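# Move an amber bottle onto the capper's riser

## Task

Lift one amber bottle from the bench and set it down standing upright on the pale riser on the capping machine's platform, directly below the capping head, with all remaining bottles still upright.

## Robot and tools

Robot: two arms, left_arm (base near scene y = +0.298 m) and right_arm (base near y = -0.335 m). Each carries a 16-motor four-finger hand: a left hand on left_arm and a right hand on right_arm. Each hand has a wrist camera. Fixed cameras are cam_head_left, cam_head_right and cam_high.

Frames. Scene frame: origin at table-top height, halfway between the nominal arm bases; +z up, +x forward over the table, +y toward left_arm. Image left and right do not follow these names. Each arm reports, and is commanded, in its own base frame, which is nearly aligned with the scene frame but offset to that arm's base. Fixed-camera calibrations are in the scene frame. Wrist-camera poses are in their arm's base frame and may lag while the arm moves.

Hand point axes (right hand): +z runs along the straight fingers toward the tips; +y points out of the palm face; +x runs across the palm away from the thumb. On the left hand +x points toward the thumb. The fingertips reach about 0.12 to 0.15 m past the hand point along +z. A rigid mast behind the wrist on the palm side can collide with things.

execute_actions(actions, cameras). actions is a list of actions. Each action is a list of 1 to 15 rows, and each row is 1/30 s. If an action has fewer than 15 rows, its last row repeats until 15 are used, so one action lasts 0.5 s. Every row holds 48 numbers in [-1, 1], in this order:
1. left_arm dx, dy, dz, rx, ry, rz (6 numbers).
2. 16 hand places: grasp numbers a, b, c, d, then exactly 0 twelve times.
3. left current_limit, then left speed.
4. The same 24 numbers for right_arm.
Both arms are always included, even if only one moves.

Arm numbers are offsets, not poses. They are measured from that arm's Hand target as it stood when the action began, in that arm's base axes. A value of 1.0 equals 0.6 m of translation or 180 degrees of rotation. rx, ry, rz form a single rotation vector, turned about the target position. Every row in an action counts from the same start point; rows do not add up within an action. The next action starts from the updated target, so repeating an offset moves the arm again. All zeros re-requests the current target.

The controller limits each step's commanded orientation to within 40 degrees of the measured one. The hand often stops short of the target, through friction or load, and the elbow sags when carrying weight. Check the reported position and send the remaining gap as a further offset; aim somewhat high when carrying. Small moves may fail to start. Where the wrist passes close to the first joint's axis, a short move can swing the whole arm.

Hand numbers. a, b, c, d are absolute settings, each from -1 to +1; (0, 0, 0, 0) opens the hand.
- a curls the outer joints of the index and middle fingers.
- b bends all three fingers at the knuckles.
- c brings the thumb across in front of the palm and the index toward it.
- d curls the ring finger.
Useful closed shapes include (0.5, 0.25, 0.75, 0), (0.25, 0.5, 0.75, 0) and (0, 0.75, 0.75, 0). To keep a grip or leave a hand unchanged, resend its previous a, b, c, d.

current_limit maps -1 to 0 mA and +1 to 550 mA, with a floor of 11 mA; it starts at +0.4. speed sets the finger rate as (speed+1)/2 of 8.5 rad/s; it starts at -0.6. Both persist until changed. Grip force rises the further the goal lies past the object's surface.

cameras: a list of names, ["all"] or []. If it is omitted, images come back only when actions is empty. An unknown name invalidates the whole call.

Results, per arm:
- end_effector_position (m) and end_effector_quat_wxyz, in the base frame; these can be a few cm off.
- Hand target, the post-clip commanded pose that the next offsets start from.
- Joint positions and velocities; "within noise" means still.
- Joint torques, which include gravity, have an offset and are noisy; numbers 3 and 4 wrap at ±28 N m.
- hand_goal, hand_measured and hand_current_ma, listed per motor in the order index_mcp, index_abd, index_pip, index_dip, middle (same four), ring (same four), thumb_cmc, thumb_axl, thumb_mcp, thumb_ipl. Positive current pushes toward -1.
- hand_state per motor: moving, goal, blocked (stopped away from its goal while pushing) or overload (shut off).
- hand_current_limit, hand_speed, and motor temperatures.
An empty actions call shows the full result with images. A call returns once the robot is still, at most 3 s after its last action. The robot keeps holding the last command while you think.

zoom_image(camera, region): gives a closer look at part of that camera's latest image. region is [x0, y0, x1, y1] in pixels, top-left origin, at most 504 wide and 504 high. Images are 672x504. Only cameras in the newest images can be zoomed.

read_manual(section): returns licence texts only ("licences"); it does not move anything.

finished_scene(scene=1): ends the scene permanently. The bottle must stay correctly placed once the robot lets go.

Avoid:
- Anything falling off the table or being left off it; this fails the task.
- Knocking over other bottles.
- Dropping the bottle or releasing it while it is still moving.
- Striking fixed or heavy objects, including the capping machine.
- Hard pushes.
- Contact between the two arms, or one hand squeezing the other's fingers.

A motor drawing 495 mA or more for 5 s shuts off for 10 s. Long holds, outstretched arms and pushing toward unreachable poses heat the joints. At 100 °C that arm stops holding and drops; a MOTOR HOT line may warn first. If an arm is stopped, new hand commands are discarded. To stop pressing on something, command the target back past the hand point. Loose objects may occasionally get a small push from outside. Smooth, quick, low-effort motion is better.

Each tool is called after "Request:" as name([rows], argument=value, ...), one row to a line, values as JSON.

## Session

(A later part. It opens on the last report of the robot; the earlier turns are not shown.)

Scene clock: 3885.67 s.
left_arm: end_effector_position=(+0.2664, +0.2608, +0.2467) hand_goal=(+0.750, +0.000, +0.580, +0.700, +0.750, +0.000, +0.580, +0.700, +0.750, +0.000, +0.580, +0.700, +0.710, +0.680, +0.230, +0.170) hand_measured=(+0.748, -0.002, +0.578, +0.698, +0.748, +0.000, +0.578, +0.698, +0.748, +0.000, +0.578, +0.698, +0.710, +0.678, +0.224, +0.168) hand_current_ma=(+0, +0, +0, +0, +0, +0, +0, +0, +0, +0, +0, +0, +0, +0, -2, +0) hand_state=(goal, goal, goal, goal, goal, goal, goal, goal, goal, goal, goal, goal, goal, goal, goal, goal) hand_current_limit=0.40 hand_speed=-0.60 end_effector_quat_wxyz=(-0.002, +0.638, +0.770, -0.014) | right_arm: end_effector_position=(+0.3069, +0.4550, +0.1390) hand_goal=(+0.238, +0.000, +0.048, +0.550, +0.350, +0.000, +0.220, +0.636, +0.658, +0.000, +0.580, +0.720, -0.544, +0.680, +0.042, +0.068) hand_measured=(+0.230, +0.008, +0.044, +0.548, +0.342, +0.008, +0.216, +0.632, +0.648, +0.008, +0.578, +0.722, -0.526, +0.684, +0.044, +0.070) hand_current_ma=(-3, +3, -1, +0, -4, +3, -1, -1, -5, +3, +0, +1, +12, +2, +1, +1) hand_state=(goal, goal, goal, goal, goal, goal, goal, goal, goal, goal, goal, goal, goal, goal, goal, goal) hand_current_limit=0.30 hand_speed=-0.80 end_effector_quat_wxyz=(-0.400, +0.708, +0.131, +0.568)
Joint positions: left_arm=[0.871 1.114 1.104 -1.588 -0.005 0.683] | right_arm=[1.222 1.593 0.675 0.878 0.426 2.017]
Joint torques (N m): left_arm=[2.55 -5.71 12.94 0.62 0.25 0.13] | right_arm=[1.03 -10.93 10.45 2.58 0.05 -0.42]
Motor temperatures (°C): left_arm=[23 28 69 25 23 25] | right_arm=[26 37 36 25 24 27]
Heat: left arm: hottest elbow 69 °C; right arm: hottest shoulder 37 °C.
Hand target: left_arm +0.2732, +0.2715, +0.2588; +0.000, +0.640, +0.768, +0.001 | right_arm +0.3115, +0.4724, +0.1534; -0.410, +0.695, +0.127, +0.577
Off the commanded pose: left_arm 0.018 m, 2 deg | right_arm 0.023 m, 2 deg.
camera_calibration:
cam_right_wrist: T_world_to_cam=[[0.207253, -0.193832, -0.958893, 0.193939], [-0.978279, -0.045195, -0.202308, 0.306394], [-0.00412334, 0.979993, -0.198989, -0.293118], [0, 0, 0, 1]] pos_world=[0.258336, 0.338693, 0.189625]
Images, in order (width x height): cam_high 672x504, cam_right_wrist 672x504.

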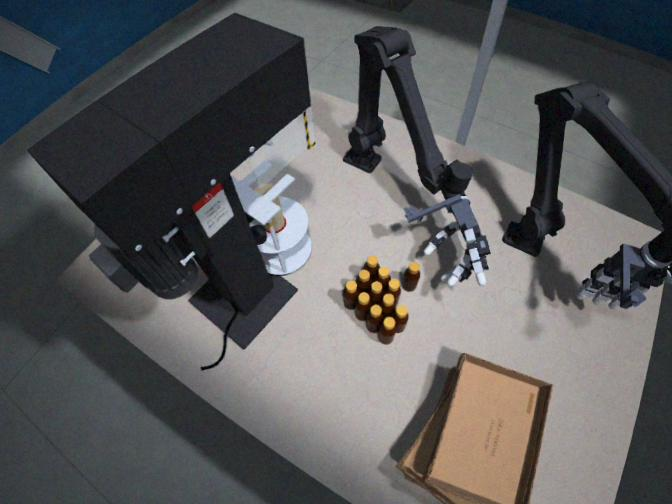

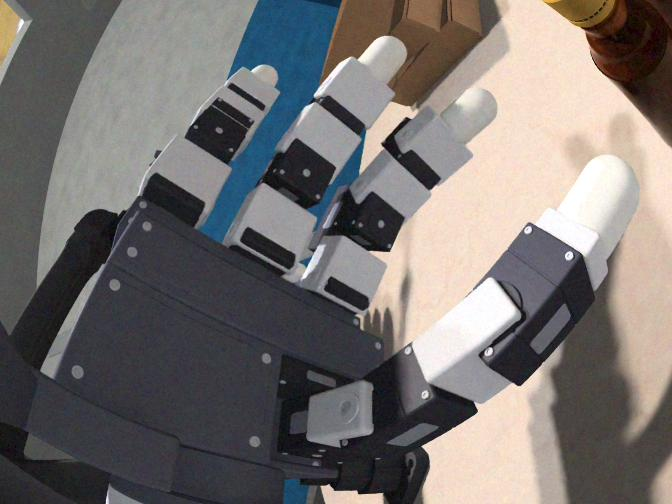

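Request:
execute_actions([
  [[0,0,0,0,0,0,0,0,0,0,0,0,0,0,0,0,0,0,0,0,0,0,0.4,-0.6,0,0,-0.01,-0.031,-0.032,0,0.2,0.2,0.75,0,0,0,0,0,0,0,0,0,0,0,0,0,0.3,-0.8]],
  [[0,0,0,0,0,0,0,0,0,0,0,0,0,0,0,0,0,0,0,0,0,0,0.4,-0.6,0,0,-0.018,-0.031,-0.032,0,0.2,0.2,0.75,0,0,0,0,0,0,0,0,0,0,0,0,0,0.3,-0.8]],
  [[0,0,0,0,0,0,0,0,0,0,0,0,0,0,0,0,0,0,0,0,0,0,0.4,-0.6,0,0,-0.018,-0.031,-0.032,0,0.2,0.2,0.75,0,0,0,0,0,0,0,0,0,0,0,0,0,0.3,-0.8]],
], cameras=["cam_high", "cam_right_wrist"])

Request:
zoom_image(camera="cam_high", region=[380, 220, 520, 330])

Scene clock: 3926.73 s.
left_arm: end_effector_position=(+0.2664, +0.2608, +0.2467) hand_goal=(+0.750, +0.000, +0.580, +0.700, +0.750, +0.000, +0.580, +0.700, +0.750, +0.000, +0.580, +0.700, +0.710, +0.680, +0.230, +0.170) hand_measured=(+0.748, -0.002, +0.578, +0.698, +0.748, +0.000, +0.578, +0.698, +0.748, +0.000, +0.578, +0.698, +0.710, +0.678, +0.224, +0.168) hand_current_ma=(+0, +0, +0, +0, +0, +0, +0, +0, +0, +0, +0, +0, +0, +0, -2, +0) hand_state=(goal, goal, goal, goal, goal, goal, goal, goal, goal, goal, goal, goal, goal, goal, goal, goal) hand_current_limit=0.40 hand_speed=-0.60 end_effector_quat_wxyz=(-0.002, +0.638, +0.770, -0.014) | right_arm: end_effector_position=(+0.3109, +0.4572, +0.1129) hand_goal=(+0.238, +0.000, +0.048, +0.550, +0.350, +0.000, +0.220, +0.636, +0.658, +0.000, +0.580, +0.720, -0.544, +0.680, +0.042, +0.068) hand_measured=(+0.236, +0.008, +0.046, +0.548, +0.348, +0.008, +0.218, +0.632, +0.656, +0.008, +0.578, +0.722, -0.526, +0.684, +0.044, +0.070) hand_current_ma=(-1, +3, -1, +0, -1, +3, -1, -1, -1, +3, +0, +1, +12, +2, +0, +0) hand_state=(goal, goal, goal, goal, goal, goal, goal, goal, goal, goal, goal, goal, goal, goal, goal, goal) hand_current_limit=0.30 hand_speed=-0.80 end_effector_quat_wxyz=(-0.269, +0.667, +0.276, +0.638)
Joint positions: left_arm=[0.871 1.114 1.104 -1.588 -0.005 0.683] | right_arm=[1.255 1.779 0.682 1.051 0.463 1.599]
Joint torques (N m): left_arm=[2.61 -5.71 12.93 0.61 0.25 0.13] | right_arm=[1.26 -12.28 8.29 3 0.03 -0.47]
Motor temperatures (°C): left_arm=[23 28 69 25 23 25] | right_arm=[26 37 38 24 24 27]
Heat: left arm: hottest elbow 69 °C; right arm: hottest elbow 38 °C.
Hand target: left_arm +0.2732, +0.2715, +0.2588; +0.000, +0.640, +0.768, +0.001 | right_arm +0.3116, +0.4723, +0.1256; -0.281, +0.653, +0.270, +0.650
Off the commanded pose: left_arm 0.018 m, 2 deg | right_arm 0.020 m, 3 deg.
camera_calibration:
cam_right_wrist: T_world_to_cam=[[0.47041, -0.451383, -0.758266, 0.18182], [-0.878265, -0.155911, -0.452043, 0.352935], [0.0858229, 0.878604, -0.469776, -0.251521], [0, 0, 0, 1]] pos_world=[0.246026, 0.358084, 0.179252]
Images, in order (width x height): cam_high 672x504, cam_right_wrist 672x504.

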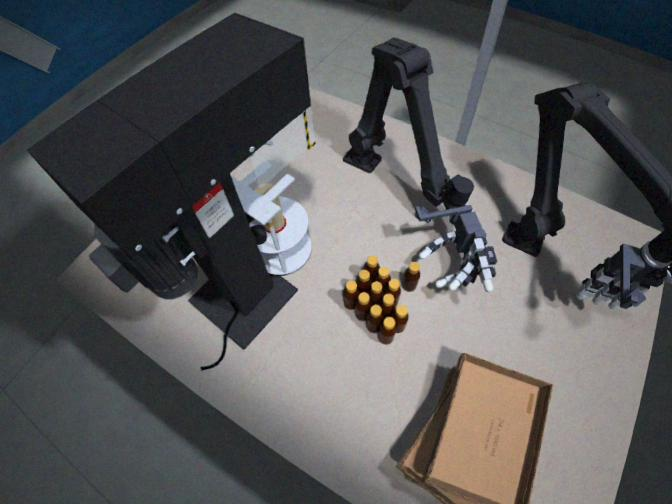

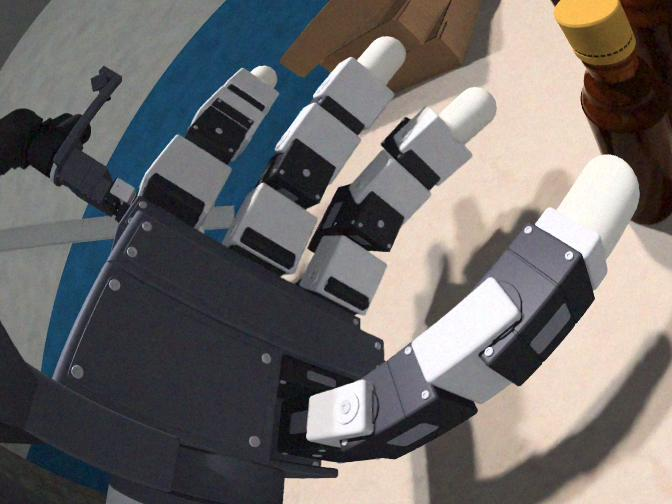

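Scaled by 3.600 from the camera's 672x504 image, which has a finer 960x720 frame.

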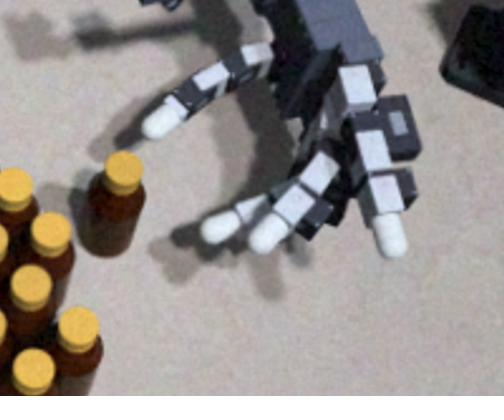

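Request:
execute_actions([
  [[0,0,0,0,0,0,0,0,0,0,0,0,0,0,0,0,0,0,0,0,0,0,0.4,-0.6,0,0,-0.016,0,0,0,0.2,0.2,0.75,0,0,0,0,0,0,0,0,0,0,0,0,0,0.3,-0.8]],
  [[0,0,0,0,0,0,0,0,0,0,0,0,0,0,0,0,0,0,0,0,0,0,0.4,-0.6,0,0,-0.016,0,0,0,0.2,0.2,0.75,0,0,0,0,0,0,0,0,0,0,0,0,0,0.3,-0.8]],
], cameras=["cam_high", "cam_head_left", "cam_right_wrist"])

Request:
zoom_image(camera="cam_high", region=[380, 220, 520, 330])

Request:
zoom_image(camera="cam_head_left", region=[260, 200, 380, 300])

Scene clock: 3943.63 s.
left_arm: end_effector_position=(+0.2664, +0.2608, +0.2467) hand_goal=(+0.750, +0.000, +0.580, +0.700, +0.750, +0.000, +0.580, +0.700, +0.750, +0.000, +0.580, +0.700, +0.710, +0.680, +0.230, +0.170) hand_measured=(+0.748, -0.002, +0.578, +0.698, +0.748, +0.000, +0.578, +0.698, +0.748, +0.000, +0.578, +0.698, +0.710, +0.678, +0.224, +0.168) hand_current_ma=(+0, +0, +0, +0, +0, +0, +0, +0, +0, +0, +0, +0, +0, +0, -2, +0) hand_state=(goal, goal, goal, goal, goal, goal, goal, goal, goal, goal, goal, goal, goal, goal, goal, goal) hand_current_limit=0.40 hand_speed=-0.60 end_effector_quat_wxyz=(-0.002, +0.638, +0.770, -0.014) | right_arm: end_effector_position=(+0.3111, +0.4577, +0.0960) hand_goal=(+0.238, +0.000, +0.048, +0.550, +0.350, +0.000, +0.220, +0.636, +0.658, +0.000, +0.580, +0.720, -0.544, +0.680, +0.042, +0.068) hand_measured=(+0.236, +0.008, +0.046, +0.548, +0.348, +0.008, +0.218, +0.632, +0.656, +0.008, +0.578, +0.722, -0.526, +0.684, +0.044, +0.070) hand_current_ma=(+0, +3, -1, +0, -1, +3, -1, -1, -1, +3, +0, +1, +12, +2, +0, +0) hand_state=(goal, goal, goal, goal, goal, goal, goal, goal, goal, goal, goal, goal, goal, goal, goal, goal) hand_current_limit=0.30 hand_speed=-0.80 end_effector_quat_wxyz=(-0.270, +0.666, +0.275, +0.639)
Joint positions: left_arm=[0.871 1.114 1.104 -1.588 -0.005 0.683] | right_arm=[1.255 1.834 0.682 1.11 0.463 1.598]
Joint torques (N m): left_arm=[2.61 -5.71 12.96 0.61 0.25 0.13] | right_arm=[1.2 -12.4 7.86 2.95 0 -0.46]
Motor temperatures (°C): left_arm=[23 28 69 25 23 25] | right_arm=[26 36 38 24 24 27]
Heat: left arm: hottest elbow 69 °C; right arm: hottest elbow 38 °C.
Hand target: left_arm +0.2732, +0.2715, +0.2588; +0.000, +0.640, +0.768, +0.001 | right_arm +0.3116, +0.4723, +0.1064; -0.281, +0.653, +0.270, +0.650
Off the commanded pose: left_arm 0.018 m, 2 deg | right_arm 0.018 m, 2 deg.
camera_calibration:
cam_right_wrist: T_world_to_cam=[[0.47196, -0.449198, -0.758601, 0.167682], [-0.877343, -0.154655, -0.454258, 0.344933], [0.0867301, 0.879945, -0.467092, -0.261058], [0, 0, 0, 1]] pos_world=[0.246127, 0.358384, 0.161954]
Images, in order (width x height): cam_head_left 672x504, cam_high 672x504, cam_right_wrist 672x504.

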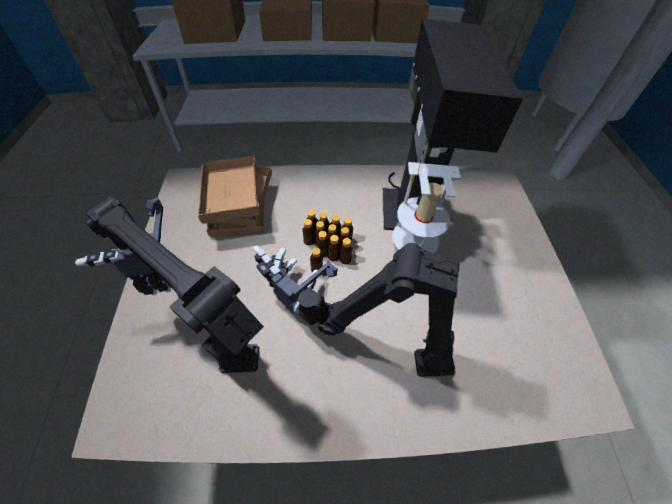

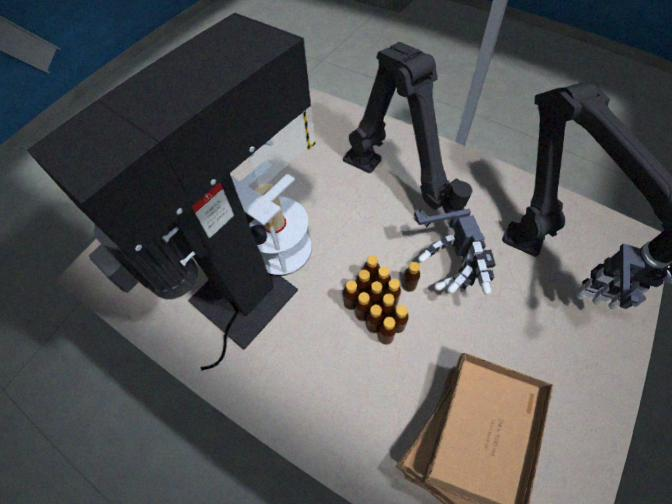

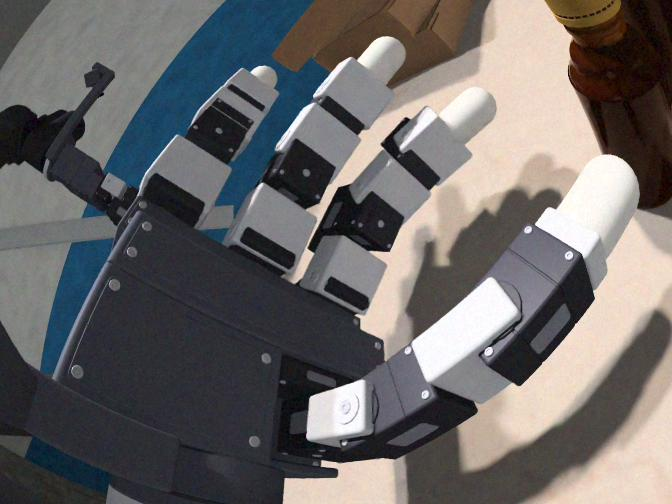

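Scaled by 3.600 from the camera's 672x504 image, which has a finer 960x720 frame.

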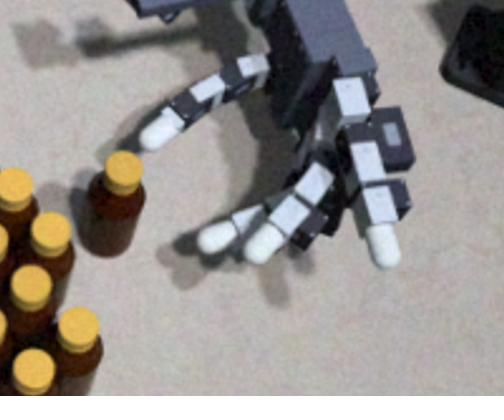

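Scaled by 4.200 from the camera's 672x504 image, which has a finer 960x720 frame.

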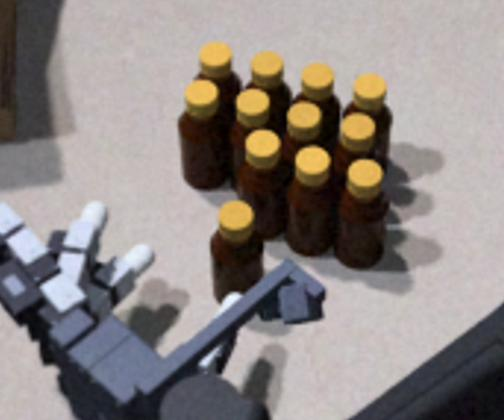

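Request:
execute_actions([
  [[0,0,0,0,0,0,0,0,0,0,0,0,0,0,0,0,0,0,0,0,0,0,0.4,-0.6,0.0121,-0.02,0,0,0,0,0.2,0.2,0.75,0,0,0,0,0,0,0,0,0,0,0,0,0,0.3,-0.8]],
  [[0,0,0,0,0,0,0,0,0,0,0,0,0,0,0,0,0,0,0,0,0,0,0.4,-0.6,0.0121,-0.018,0,0,0,0,0.2,0.2,0.75,0,0,0,0,0,0,0,0,0,0,0,0,0,0.3,-0.8]],
], cameras=[])

Scene clock: 3953.10 s.
left_arm: end_effector_position=(+0.2664, +0.2608, +0.2467) hand_goal=(+0.750, +0.000, +0.580, +0.700, +0.750, +0.000, +0.580, +0.700, +0.750, +0.000, +0.580, +0.700, +0.710, +0.680, +0.230, +0.170) hand_measured=(+0.748, -0.002, +0.578, +0.698, +0.748, +0.000, +0.578, +0.698, +0.748, +0.000, +0.578, +0.698, +0.710, +0.678, +0.224, +0.168) hand_current_ma=(+0, +0, +0, +0, +0, +0, +0, +0, +0, +0, +0, +0, +0, +0, -2, +0) hand_state=(goal, goal, goal, goal, goal, goal, goal, goal, goal, goal, goal, goal, goal, goal, goal, goal) hand_current_limit=0.40 hand_speed=-0.60 end_effector_quat_wxyz=(-0.002, +0.638, +0.770, -0.014) | right_arm: end_effector_position=(+0.3231, +0.4511, +0.0959) hand_goal=(+0.238, +0.000, +0.048, +0.550, +0.350, +0.000, +0.220, +0.636, +0.658, +0.000, +0.580, +0.720, -0.544, +0.680, +0.042, +0.068) hand_measured=(+0.236, +0.008, +0.046, +0.548, +0.348, +0.008, +0.218, +0.632, +0.656, +0.008, +0.578, +0.722, -0.526, +0.684, +0.044, +0.070) hand_current_ma=(+0, +3, -1, +0, +0, +3, +0, -1, +0, +3, +0, +1, +12, +2, +0, +0) hand_state=(goal, goal, goal, goal, goal, goal, goal, goal, goal, goal, goal, goal, goal, goal, goal, goal) hand_current_limit=0.30 hand_speed=-0.80 end_effector_quat_wxyz=(-0.277, +0.662, +0.276, +0.639)
Joint positions: left_arm=[0.871 1.114 1.104 -1.588 -0.005 0.683] | right_arm=[1.218 1.834 0.669 1.134 0.414 1.597]
Joint torques (N m): left_arm=[2.55 -5.77 12.94 0.62 0.25 0.13] | right_arm=[0.32 -13.74 4.89 3.03 -0.1 -0.46]
Motor temperatures (°C): left_arm=[23 28 69 25 23 25] | right_arm=[26 36 38 24 24 27]
Heat: left arm: hottest elbow 69 °C; right arm: hottest elbow 38 °C.
Hand target: left_arm +0.2732, +0.2715, +0.2588; +0.000, +0.640, +0.768, +0.001 | right_arm +0.3261, +0.4495, +0.1063; -0.281, +0.653, +0.270, +0.650
Off the commanded pose: left_arm 0.018 m, 2 deg | right_arm 0.011 m, 2 deg.
No camera images: "cameras" was empty.

Request:
execute_actions([
  [[0,0,0,0,0,0,0,0,0,0,0,0,0,0,0,0,0,0,0,0,0,0,0.4,-0.6,0.004,-0.0175,0,0,0,0,0.2,0.2,0.75,0,0,0,0,0,0,0,0,0,0,0,0,0,0.3,-0.8]],
], cameras=["cam_high", "cam_right_wrist", "cam_head_left"])

Request:
zoom_image(camera="cam_high", region=[380, 220, 520, 330])

Request:
zoom_image(camera="cam_head_left", region=[260, 200, 380, 300])

Scene clock: 3962.67 s.
left_arm: end_effector_position=(+0.2664, +0.2608, +0.2467) hand_goal=(+0.750, +0.000, +0.580, +0.700, +0.750, +0.000, +0.580, +0.700, +0.750, +0.000, +0.580, +0.700, +0.710, +0.680, +0.230, +0.170) hand_measured=(+0.748, -0.002, +0.578, +0.698, +0.748, +0.000, +0.578, +0.698, +0.748, +0.000, +0.578, +0.698, +0.710, +0.678, +0.224, +0.168) hand_current_ma=(+0, +0, +0, +0, +0, +0, +0, +0, +0, +0, +0, +0, +0, +0, -2, +0) hand_state=(goal, goal, goal, goal, goal, goal, goal, goal, goal, goal, goal, goal, goal, goal, goal, goal) hand_current_limit=0.40 hand_speed=-0.60 end_effector_quat_wxyz=(-0.002, +0.638, +0.770, -0.014) | right_arm: end_effector_position=(+0.3246, +0.4407, +0.0901) hand_goal=(+0.238, +0.000, +0.048, +0.550, +0.350, +0.000, +0.220, +0.636, +0.658, +0.000, +0.580, +0.720, -0.544, +0.680, +0.042, +0.068) hand_measured=(+0.236, +0.008, +0.046, +0.548, +0.348, +0.008, +0.218, +0.632, +0.656, +0.008, +0.578, +0.722, -0.526, +0.684, +0.044, +0.070) hand_current_ma=(+0, +3, -1, +0, +0, +3, +0, -1, +0, +3, +0, +1, +12, +2, +0, +0) hand_state=(goal, goal, goal, goal, goal, goal, goal, goal, goal, goal, goal, goal, goal, goal, goal, goal) hand_current_limit=0.30 hand_speed=-0.80 end_effector_quat_wxyz=(-0.275, +0.664, +0.279, +0.636)
Joint positions: left_arm=[0.871 1.114 1.104 -1.588 -0.005 0.683] | right_arm=[1.205 1.834 0.643 1.149 0.4 1.597]
Joint torques (N m): left_arm=[2.55 -5.71 12.94 0.61 0.25 0.13] | right_arm=[0.26 -14.92 4.89 3.04 -0.11 -0.45]
Motor temperatures (°C): left_arm=[23 28 69 25 23 25] | right_arm=[26 36 37 25 24 27]
Heat: left arm: hottest elbow 69 °C; right arm: hottest elbow 37 °C.
Hand target: left_arm +0.2732, +0.2715, +0.2588; +0.000, +0.640, +0.768, +0.001 | right_arm +0.3286, +0.4390, +0.1064; -0.281, +0.653, +0.270, +0.650
Off the commanded pose: left_arm 0.018 m, 2 deg | right_arm 0.017 m, 2 deg.
camera_calibration:
cam_right_wrist: T_world_to_cam=[[0.476869, -0.442358, -0.759549, 0.144629], [-0.875867, -0.166551, -0.452899, 0.356083], [0.0738399, 0.881238, -0.46687, -0.246465], [0, 0, 0, 1]] pos_world=[0.261111, 0.340478, 0.156055]
Images, in order (width x height): cam_head_left 672x504, cam_high 672x504, cam_right_wrist 672x504.

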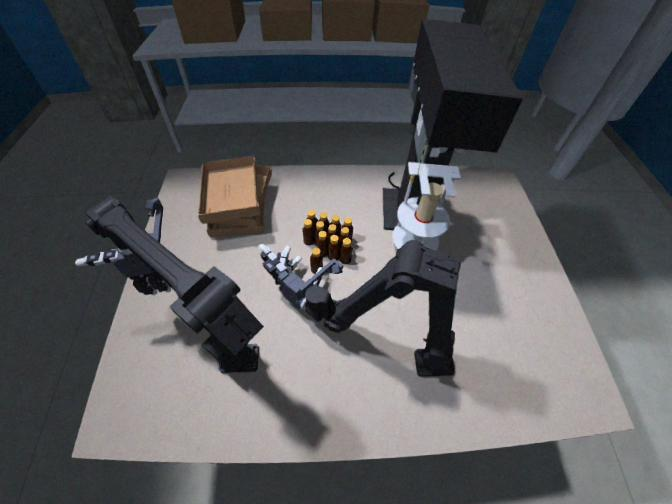

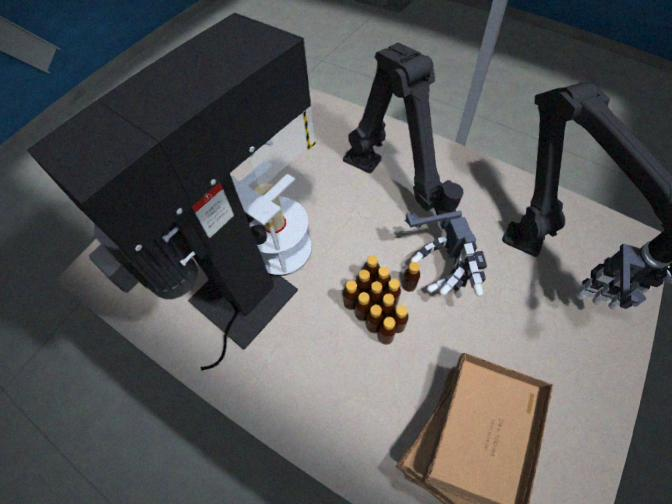

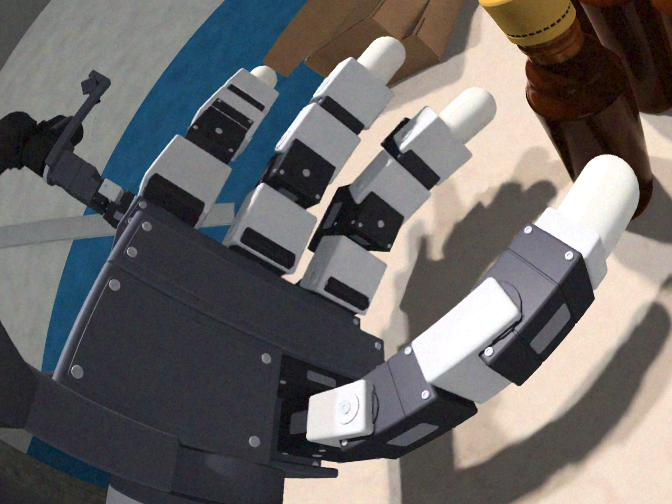

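Scaled by 3.600 from the camera's 672x504 image, which has a finer 960x720 frame.

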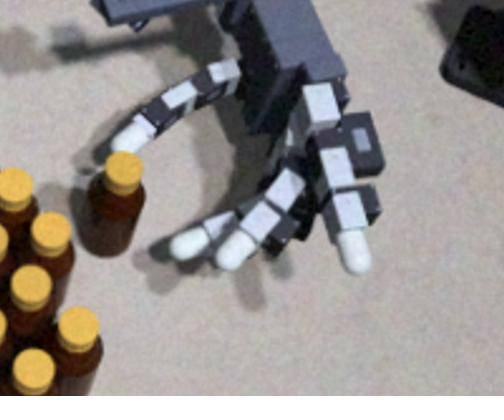

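Scaled by 4.200 from the camera's 672x504 image, which has a finer 960x720 frame.

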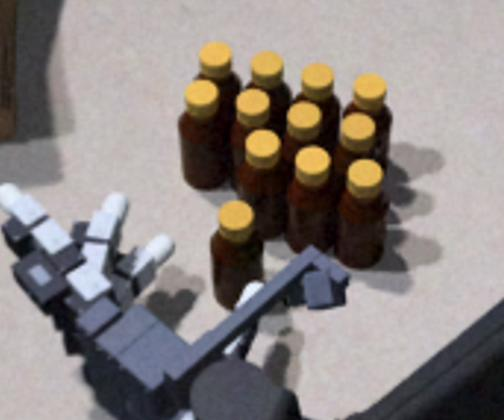

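Request:
execute_actions([
  [[0,0,0,0,0,0,0,0,0,0,0,0,0,0,0,0,0,0,0,0,0,0,0.4,-0.6,0.0133,-0.0127,0.008,0,0,0,0.2,0.2,0.75,0,0,0,0,0,0,0,0,0,0,0,0,0,0.3,-0.8]],
  [[0,0,0,0,0,0,0,0,0,0,0,0,0,0,0,0,0,0,0,0,0,0,0.4,-0.6,0.0115,-0.011,0.006,0,0,0,0.2,0.2,0.75,0,0,0,0,0,0,0,0,0,0,0,0,0,0.3,-0.8]],
], cameras=["cam_high", "cam_right_wrist", "cam_head_left"])

Request:
zoom_image(camera="cam_high", region=[380, 220, 520, 330])

Request:
zoom_image(camera="cam_head_left", region=[260, 200, 380, 300])

Scene clock: 3977.50 s.
left_arm: end_effector_position=(+0.2664, +0.2608, +0.2467) hand_goal=(+0.750, +0.000, +0.580, +0.700, +0.750, +0.000, +0.580, +0.700, +0.750, +0.000, +0.580, +0.700, +0.710, +0.680, +0.230, +0.170) hand_measured=(+0.748, -0.002, +0.578, +0.698, +0.748, +0.000, +0.578, +0.698, +0.748, +0.000, +0.578, +0.698, +0.710, +0.678, +0.224, +0.168) hand_current_ma=(+0, +0, +0, +0, +0, +0, +0, +0, +0, +0, +0, +0, +0, +0, -2, +0) hand_state=(goal, goal, goal, goal, goal, goal, goal, goal, goal, goal, goal, goal, goal, goal, goal, goal) hand_current_limit=0.40 hand_speed=-0.60 end_effector_quat_wxyz=(-0.002, +0.638, +0.770, -0.014) | right_arm: end_effector_position=(+0.3403, +0.4273, +0.0999) hand_goal=(+0.238, +0.000, +0.048, +0.550, +0.350, +0.000, +0.220, +0.636, +0.658, +0.000, +0.580, +0.720, -0.544, +0.680, +0.042, +0.068) hand_measured=(+0.236, +0.008, +0.046, +0.548, +0.348, +0.008, +0.218, +0.632, +0.656, +0.008, +0.578, +0.722, -0.526, +0.684, +0.044, +0.070) hand_current_ma=(+0, +3, -1, +0, +0, +3, +0, -1, +0, +3, +0, +1, +12, +2, +0, +0) hand_state=(goal, goal, goal, goal, goal, goal, goal, goal, goal, goal, goal, goal, goal, goal, goal, goal) hand_current_limit=0.30 hand_speed=-0.80 end_effector_quat_wxyz=(-0.278, +0.661, +0.275, +0.640)
Joint positions: left_arm=[0.871 1.114 1.104 -1.588 -0.005 0.683] | right_arm=[1.156 1.801 0.624 1.149 0.351 1.597]
Joint torques (N m): left_arm=[2.55 -5.77 12.96 0.62 0.25 0.13] | right_arm=[0.26 -14.8 4.92 2.36 -0.11 -0.46]
Motor temperatures (°C): left_arm=[23 28 69 25 23 25] | right_arm=[26 36 36 25 24 27]
Heat: left arm: hottest elbow 69 °C; right arm: hottest shoulder 36 °C.
Hand target: left_arm +0.2732, +0.2715, +0.2588; +0.000, +0.640, +0.768, +0.001 | right_arm +0.3434, +0.4249, +0.1149; -0.281, +0.653, +0.269, +0.650
Off the commanded pose: left_arm 0.018 m, 2 deg | right_arm 0.015 m, 2 deg.
camera_calibration:
cam_right_wrist: T_world_to_cam=[[0.479458, -0.432403, -0.763641, 0.133907], [-0.874272, -0.16005, -0.458292, 0.369236], [0.0759463, 0.887362, -0.454776, -0.235736], [0, 0, 0, 1]] pos_world=[0.276513, 0.326181, 0.164268]
Images, in order (width x height): cam_head_left 672x504, cam_high 672x504, cam_right_wrist 672x504.

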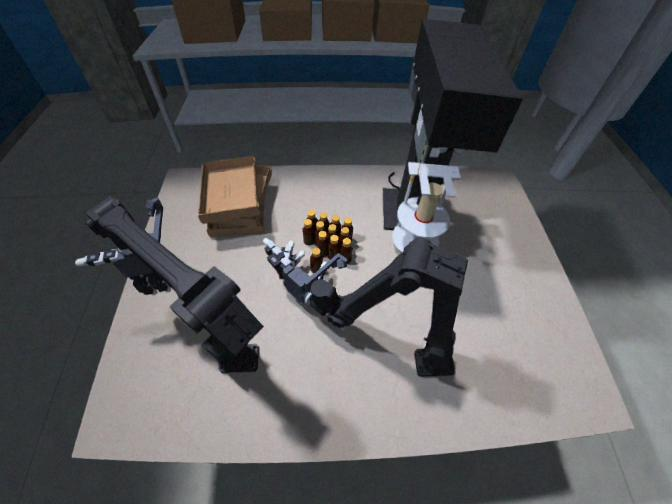

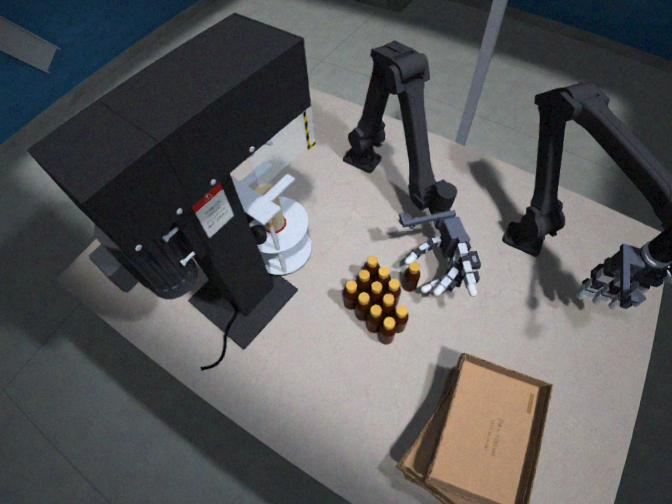

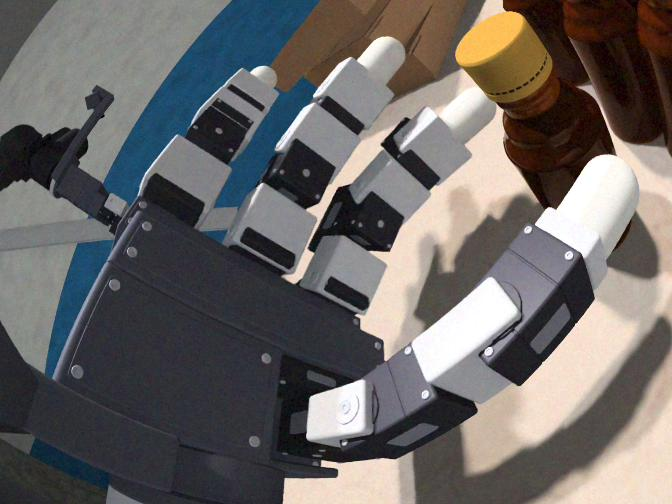

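Scaled by 3.600 from the camera's 672x504 image, which has a finer 960x720 frame.

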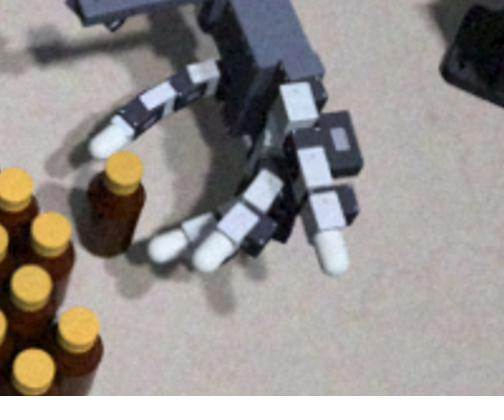

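Scaled by 4.200 from the camera's 672x504 image, which has a finer 960x720 frame.

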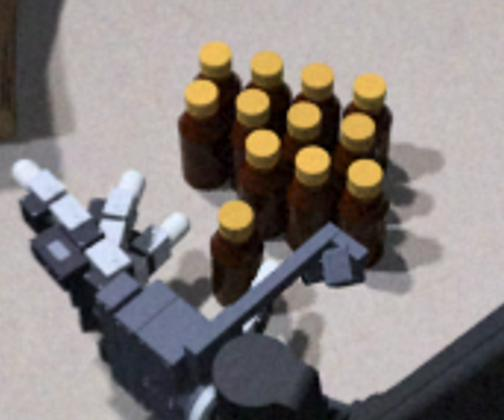

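Request:
execute_actions([
  [[0,0,0,0,0,0,0,0,0,0,0,0,0,0,0,0,0,0,0,0,0,0,0.4,-0.6,0,0,-0.012,-0.019,-0.02,0,0.15,0.22,0.75,0,0,0,0,0,0,0,0,0,0,0,0,0,0.3,-0.8]],
  [[0,0,0,0,0,0,0,0,0,0,0,0,0,0,0,0,0,0,0,0,0,0,0.4,-0.6,0,0,-0.012,-0.019,-0.02,0,0.08,0.28,0.75,0,0,0,0,0,0,0,0,0,0,0,0,0,0.3,-0.8]],
], cameras=["cam_high", "cam_right_wrist", "cam_head_left"])

Request:
zoom_image(camera="cam_high", region=[380, 220, 520, 330])

Request:
zoom_image(camera="cam_head_left", region=[260, 200, 380, 300])

Scene clock: 4110.77 s.
left_arm: end_effector_position=(+0.2664, +0.2608, +0.2467) hand_goal=(+0.750, +0.000, +0.580, +0.700, +0.750, +0.000, +0.580, +0.700, +0.750, +0.000, +0.580, +0.700, +0.710, +0.680, +0.230, +0.170) hand_measured=(+0.748, -0.002, +0.578, +0.698, +0.748, +0.000, +0.578, +0.698, +0.748, +0.000, +0.578, +0.698, +0.710, +0.678, +0.224, +0.168) hand_current_ma=(+0, +0, +0, +0, +0, +0, +0, +0, +0, +0, +0, +0, +0, +0, -2, +0) hand_state=(goal, goal, goal, goal, goal, goal, goal, goal, goal, goal, goal, goal, goal, goal, goal, goal) hand_current_limit=0.40 hand_speed=-0.60 end_effector_quat_wxyz=(-0.002, +0.638, +0.770, -0.014) | right_arm: end_effector_position=(+0.3427, +0.4247, +0.0995) hand_goal=(+0.118, +0.000, +0.180, +0.680, +0.240, +0.000, +0.396, +0.810, +0.526, +0.000, +0.580, +0.748, -0.556, +0.680, +0.042, +0.102) hand_measured=(+0.122, +0.008, +0.178, +0.678, +0.244, +0.008, +0.394, +0.806, +0.530, +0.008, +0.578, +0.746, -0.536, +0.684, +0.044, +0.100) hand_current_ma=(+1, +3, -1, +0, +1, +3, +0, -1, +1, +3, +0, -1, +16, +2, +0, -1) hand_state=(goal, goal, goal, goal, goal, goal, goal, goal, goal, goal, goal, goal, blocked, goal, goal, goal) hand_current_limit=0.30 hand_speed=-0.80 end_effector_quat_wxyz=(-0.225, +0.632, +0.326, +0.666)
Joint positions: left_arm=[0.871 1.114 1.104 -1.588 -0.005 0.683] | right_arm=[1.156 1.864 0.624 1.228 0.354 1.425]
Joint torques (N m): left_arm=[2.55 -5.77 12.96 0.62 0.25 0.14] | right_arm=[0.67 -12.4 4.77 3.04 0 -0.48]
Motor temperatures (°C): left_arm=[23 28 70 25 23 25] | right_arm=[26 36 33 24 24 27]
Heat: left arm: hottest elbow 70 °C; right arm: hottest shoulder 36 °C.
Hand target: left_arm +0.2732, +0.2715, +0.2588; +0.000, +0.640, +0.768, +0.001 | right_arm +0.3434, +0.4249, +0.1003; -0.224, +0.627, +0.325, +0.672
Off the commanded pose: left_arm 0.018 m, 2 deg | right_arm 0.001 m, 1 deg.
camera_calibration:
cam_right_wrist: T_world_to_cam=[[0.571659, -0.50599, -0.645895, 0.119301], [-0.808364, -0.212479, -0.549, 0.379429], [0.140549, 0.835959, -0.530489, -0.226521], [0, 0, 0, 1]] pos_world=[0.270355, 0.330348, 0.165196]
Images, in order (width x height): cam_head_left 672x504, cam_high 672x504, cam_right_wrist 672x504.

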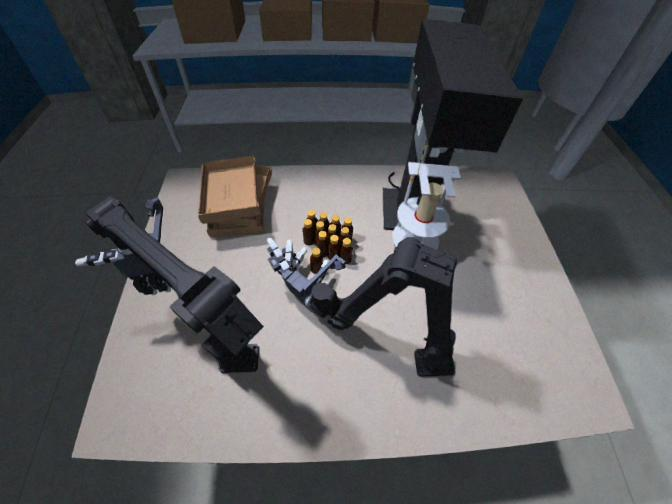

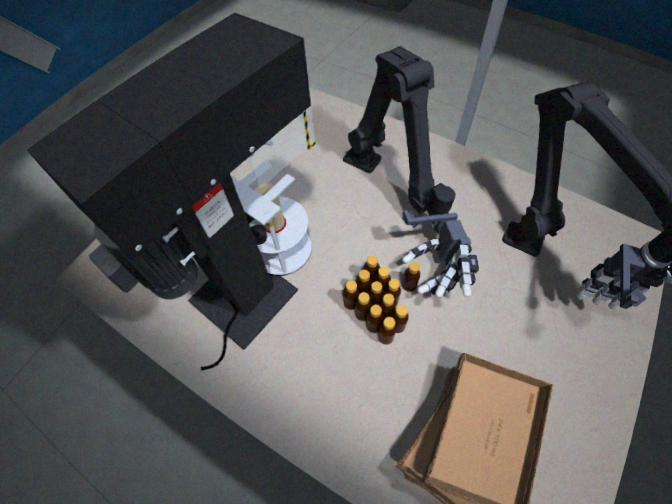

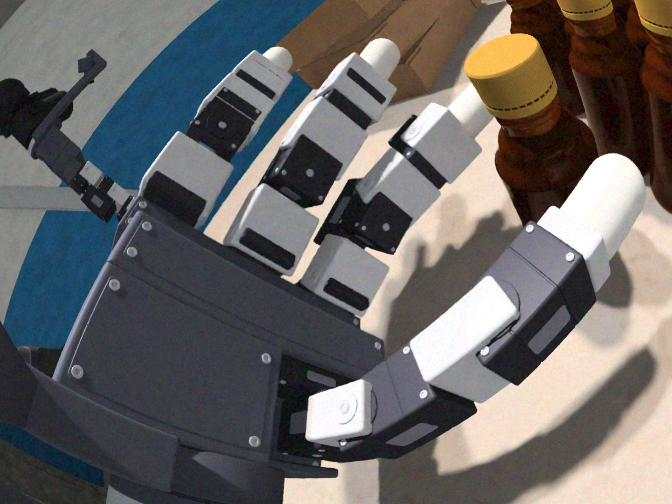

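Scaled by 3.600 from the camera's 672x504 image, which has a finer 960x720 frame.

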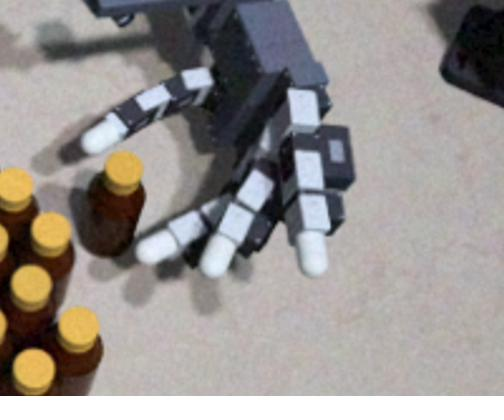

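Scaled by 4.200 from the camera's 672x504 image, which has a finer 960x720 frame.

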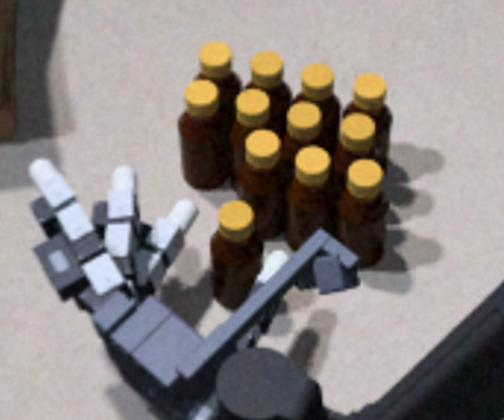

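Request:
execute_actions([
  [[0,0,0,0,0,0,0,0,0,0,0,0,0,0,0,0,0,0,0,0,0,0,0.4,-0.6,0,0,-0.015,0,0,0,0.04,0.32,0.75,0,0,0,0,0,0,0,0,0,0,0,0,0,0.3,-0.8]],
  [[0,0,0,0,0,0,0,0,0,0,0,0,0,0,0,0,0,0,0,0,0,0,0.4,-0.6,0,0,-0.015,0,0,0,0,0.36,0.75,0,0,0,0,0,0,0,0,0,0,0,0,0,0.3,-0.8]],
], cameras=["cam_high", "cam_right_wrist", "cam_head_left"])

Request:
zoom_image(camera="cam_high", region=[380, 220, 520, 330])

Request:
zoom_image(camera="cam_head_left", region=[260, 200, 380, 300])

Scene clock: 4127.47 s.
left_arm: end_effector_position=(+0.2664, +0.2608, +0.2467) hand_goal=(+0.750, +0.000, +0.580, +0.700, +0.750, +0.000, +0.580, +0.700, +0.750, +0.000, +0.580, +0.700, +0.710, +0.680, +0.230, +0.170) hand_measured=(+0.748, -0.002, +0.578, +0.698, +0.748, +0.000, +0.578, +0.698, +0.748, +0.000, +0.578, +0.698, +0.710, +0.678, +0.224, +0.168) hand_current_ma=(+0, +0, +0, +0, +0, +0, +0, +0, +0, +0, +0, +0, +0, +0, -2, +0) hand_state=(goal, goal, goal, goal, goal, goal, goal, goal, goal, goal, goal, goal, goal, goal, goal, goal) hand_current_limit=0.40 hand_speed=-0.60 end_effector_quat_wxyz=(-0.002, +0.638, +0.770, -0.014) | right_arm: end_effector_position=(+0.3421, +0.4230, +0.0805) hand_goal=(+0.002, +0.000, +0.276, +0.772, +0.120, +0.000, +0.508, +0.926, +0.398, +0.000, +0.580, +0.772, -0.564, +0.680, +0.042, +0.130) hand_measured=(+0.006, +0.008, +0.274, +0.770, +0.124, +0.008, +0.506, +0.922, +0.402, +0.008, +0.578, +0.770, -0.544, +0.684, +0.044, +0.128) hand_current_ma=(+1, +3, -1, +0, +2, +3, +0, -1, +2, +3, +0, -1, +16, +2, +0, -1) hand_state=(goal, goal, goal, goal, goal, goal, goal, goal, goal, goal, goal, goal, blocked, goal, goal, goal) hand_current_limit=0.30 hand_speed=-0.80 end_effector_quat_wxyz=(-0.224, +0.633, +0.327, +0.665)
Joint positions: left_arm=[0.871 1.114 1.104 -1.588 -0.005 0.683] | right_arm=[1.156 1.925 0.624 1.286 0.355 1.423]
Joint torques (N m): left_arm=[2.55 -5.77 12.96 0.62 0.25 0.13] | right_arm=[0.85 -12.51 4.67 3.07 -0.03 -0.5]
Motor temperatures (°C): left_arm=[23 28 70 25 23 25] | right_arm=[26 37 33 24 24 27]
Heat: left arm: hottest elbow 70 °C; right arm: hottest shoulder 37 °C.
Hand target: left_arm +0.2732, +0.2715, +0.2588; +0.000, +0.640, +0.768, +0.001 | right_arm +0.3434, +0.4249, +0.0824; -0.224, +0.626, +0.325, +0.672
Off the commanded pose: left_arm 0.018 m, 2 deg | right_arm 0.003 m, 1 deg.
camera_calibration:
cam_right_wrist: T_world_to_cam=[[0.571026, -0.508986, -0.644098, 0.107927], [-0.808827, -0.214584, -0.547496, 0.369106], [0.140455, 0.833599, -0.534215, -0.233816], [0, 0, 0, 1]] pos_world=[0.269755, 0.329047, 0.146691]
Images, in order (width x height): cam_head_left 672x504, cam_high 672x504, cam_right_wrist 672x504.

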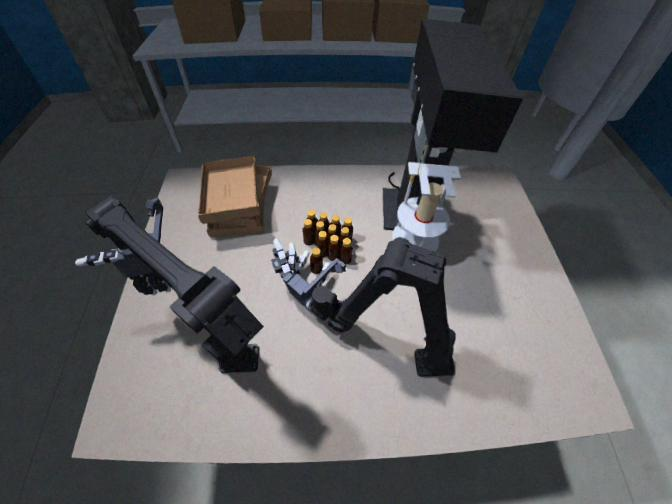

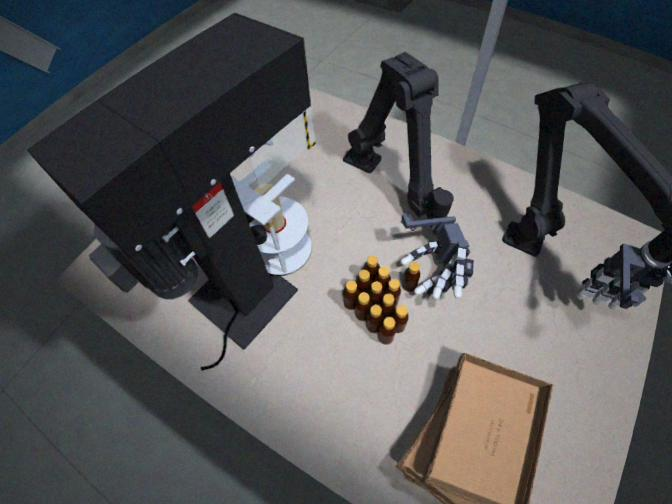

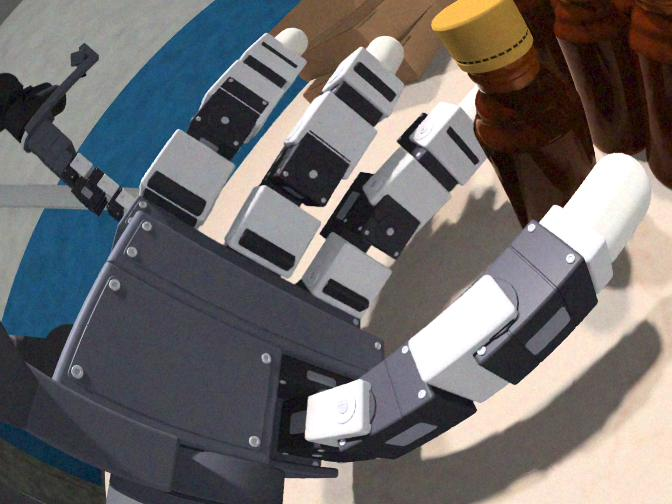

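Scaled by 3.600 from the camera's 672x504 image, which has a finer 960x720 frame.

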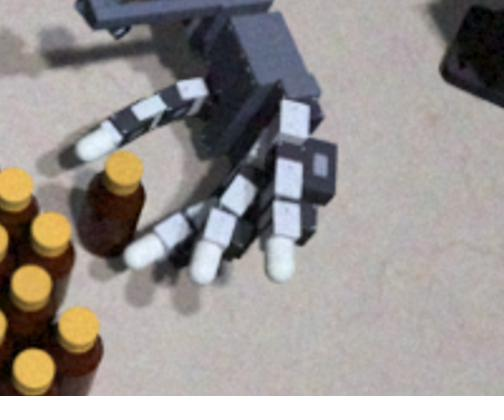

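Scaled by 4.200 from the camera's 672x504 image, which has a finer 960x720 frame.

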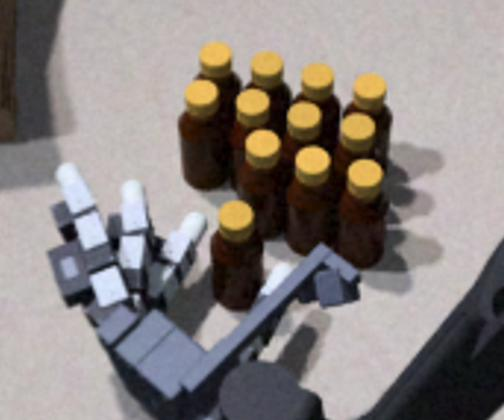

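Request:
execute_actions([
  [[0,0,0,0,0,0,0,0,0,0,0,0,0,0,0,0,0,0,0,0,0,0,0.4,-0.6,0,0,0.018,0,0,0,0,0.38,0.75,0,0,0,0,0,0,0,0,0,0,0,0,0,0.3,-0.8]],
  [[0,0,0,0,0,0,0,0,0,0,0,0,0,0,0,0,0,0,0,0,0,0,0.4,-0.6,0,0,0.018,0,0,0,0,0.4,0.75,0,0,0,0,0,0,0,0,0,0,0,0,0,0.3,-0.8]],
], cameras=[])

Scene clock: 4142.77 s.
left_arm: end_effector_position=(+0.2664, +0.2608, +0.2467) hand_goal=(+0.750, +0.000, +0.580, +0.700, +0.750, +0.000, +0.580, +0.700, +0.750, +0.000, +0.580, +0.700, +0.710, +0.680, +0.230, +0.170) hand_measured=(+0.748, -0.002, +0.578, +0.698, +0.748, +0.000, +0.578, +0.698, +0.748, +0.000, +0.578, +0.698, +0.710, +0.678, +0.224, +0.168) hand_current_ma=(+0, +0, +0, +0, +0, +0, +0, +0, +0, +0, +0, +0, +0, +0, -2, +0) hand_state=(goal, goal, goal, goal, goal, goal, goal, goal, goal, goal, goal, goal, goal, goal, goal, goal) hand_current_limit=0.40 hand_speed=-0.60 end_effector_quat_wxyz=(-0.002, +0.638, +0.770, -0.014) | right_arm: end_effector_position=(+0.3426, +0.4241, +0.0921) hand_goal=(-0.052, +0.000, +0.288, +0.780, +0.050, +0.000, +0.500, +0.926, +0.338, +0.000, +0.580, +0.780, -0.564, +0.680, +0.042, +0.138) hand_measured=(-0.048, +0.008, +0.286, +0.778, +0.056, +0.008, +0.504, +0.922, +0.344, +0.008, +0.578, +0.778, -0.544, +0.684, +0.044, +0.136) hand_current_ma=(+1, +3, -1, +0, +2, +3, +1, -1, +2, +3, +0, -1, +16, +2, +0, -1) hand_state=(goal, goal, goal, goal, goal, goal, goal, goal, goal, goal, goal, goal, blocked, goal, goal, goal) hand_current_limit=0.30 hand_speed=-0.80 end_effector_quat_wxyz=(-0.224, +0.632, +0.327, +0.666)
Joint positions: left_arm=[0.871 1.114 1.104 -1.588 -0.005 0.683] | right_arm=[1.156 1.888 0.624 1.251 0.355 1.423]
Joint torques (N m): left_arm=[2.61 -5.71 12.96 0.62 0.25 0.13] | right_arm=[0.67 -14.8 4.52 1.89 -0.03 -0.52]
Motor temperatures (°C): left_arm=[23 28 70 25 23 25] | right_arm=[26 37 33 24 24 27]
Heat: left arm: hottest elbow 70 °C; right arm: hottest shoulder 37 °C.
Hand target: left_arm +0.2732, +0.2715, +0.2588; +0.000, +0.640, +0.768, +0.001 | right_arm +0.3434, +0.4248, +0.1041; -0.224, +0.626, +0.325, +0.672
Off the commanded pose: left_arm 0.018 m, 2 deg | right_arm 0.012 m, 1 deg.
No camera images: "cameras" was empty.


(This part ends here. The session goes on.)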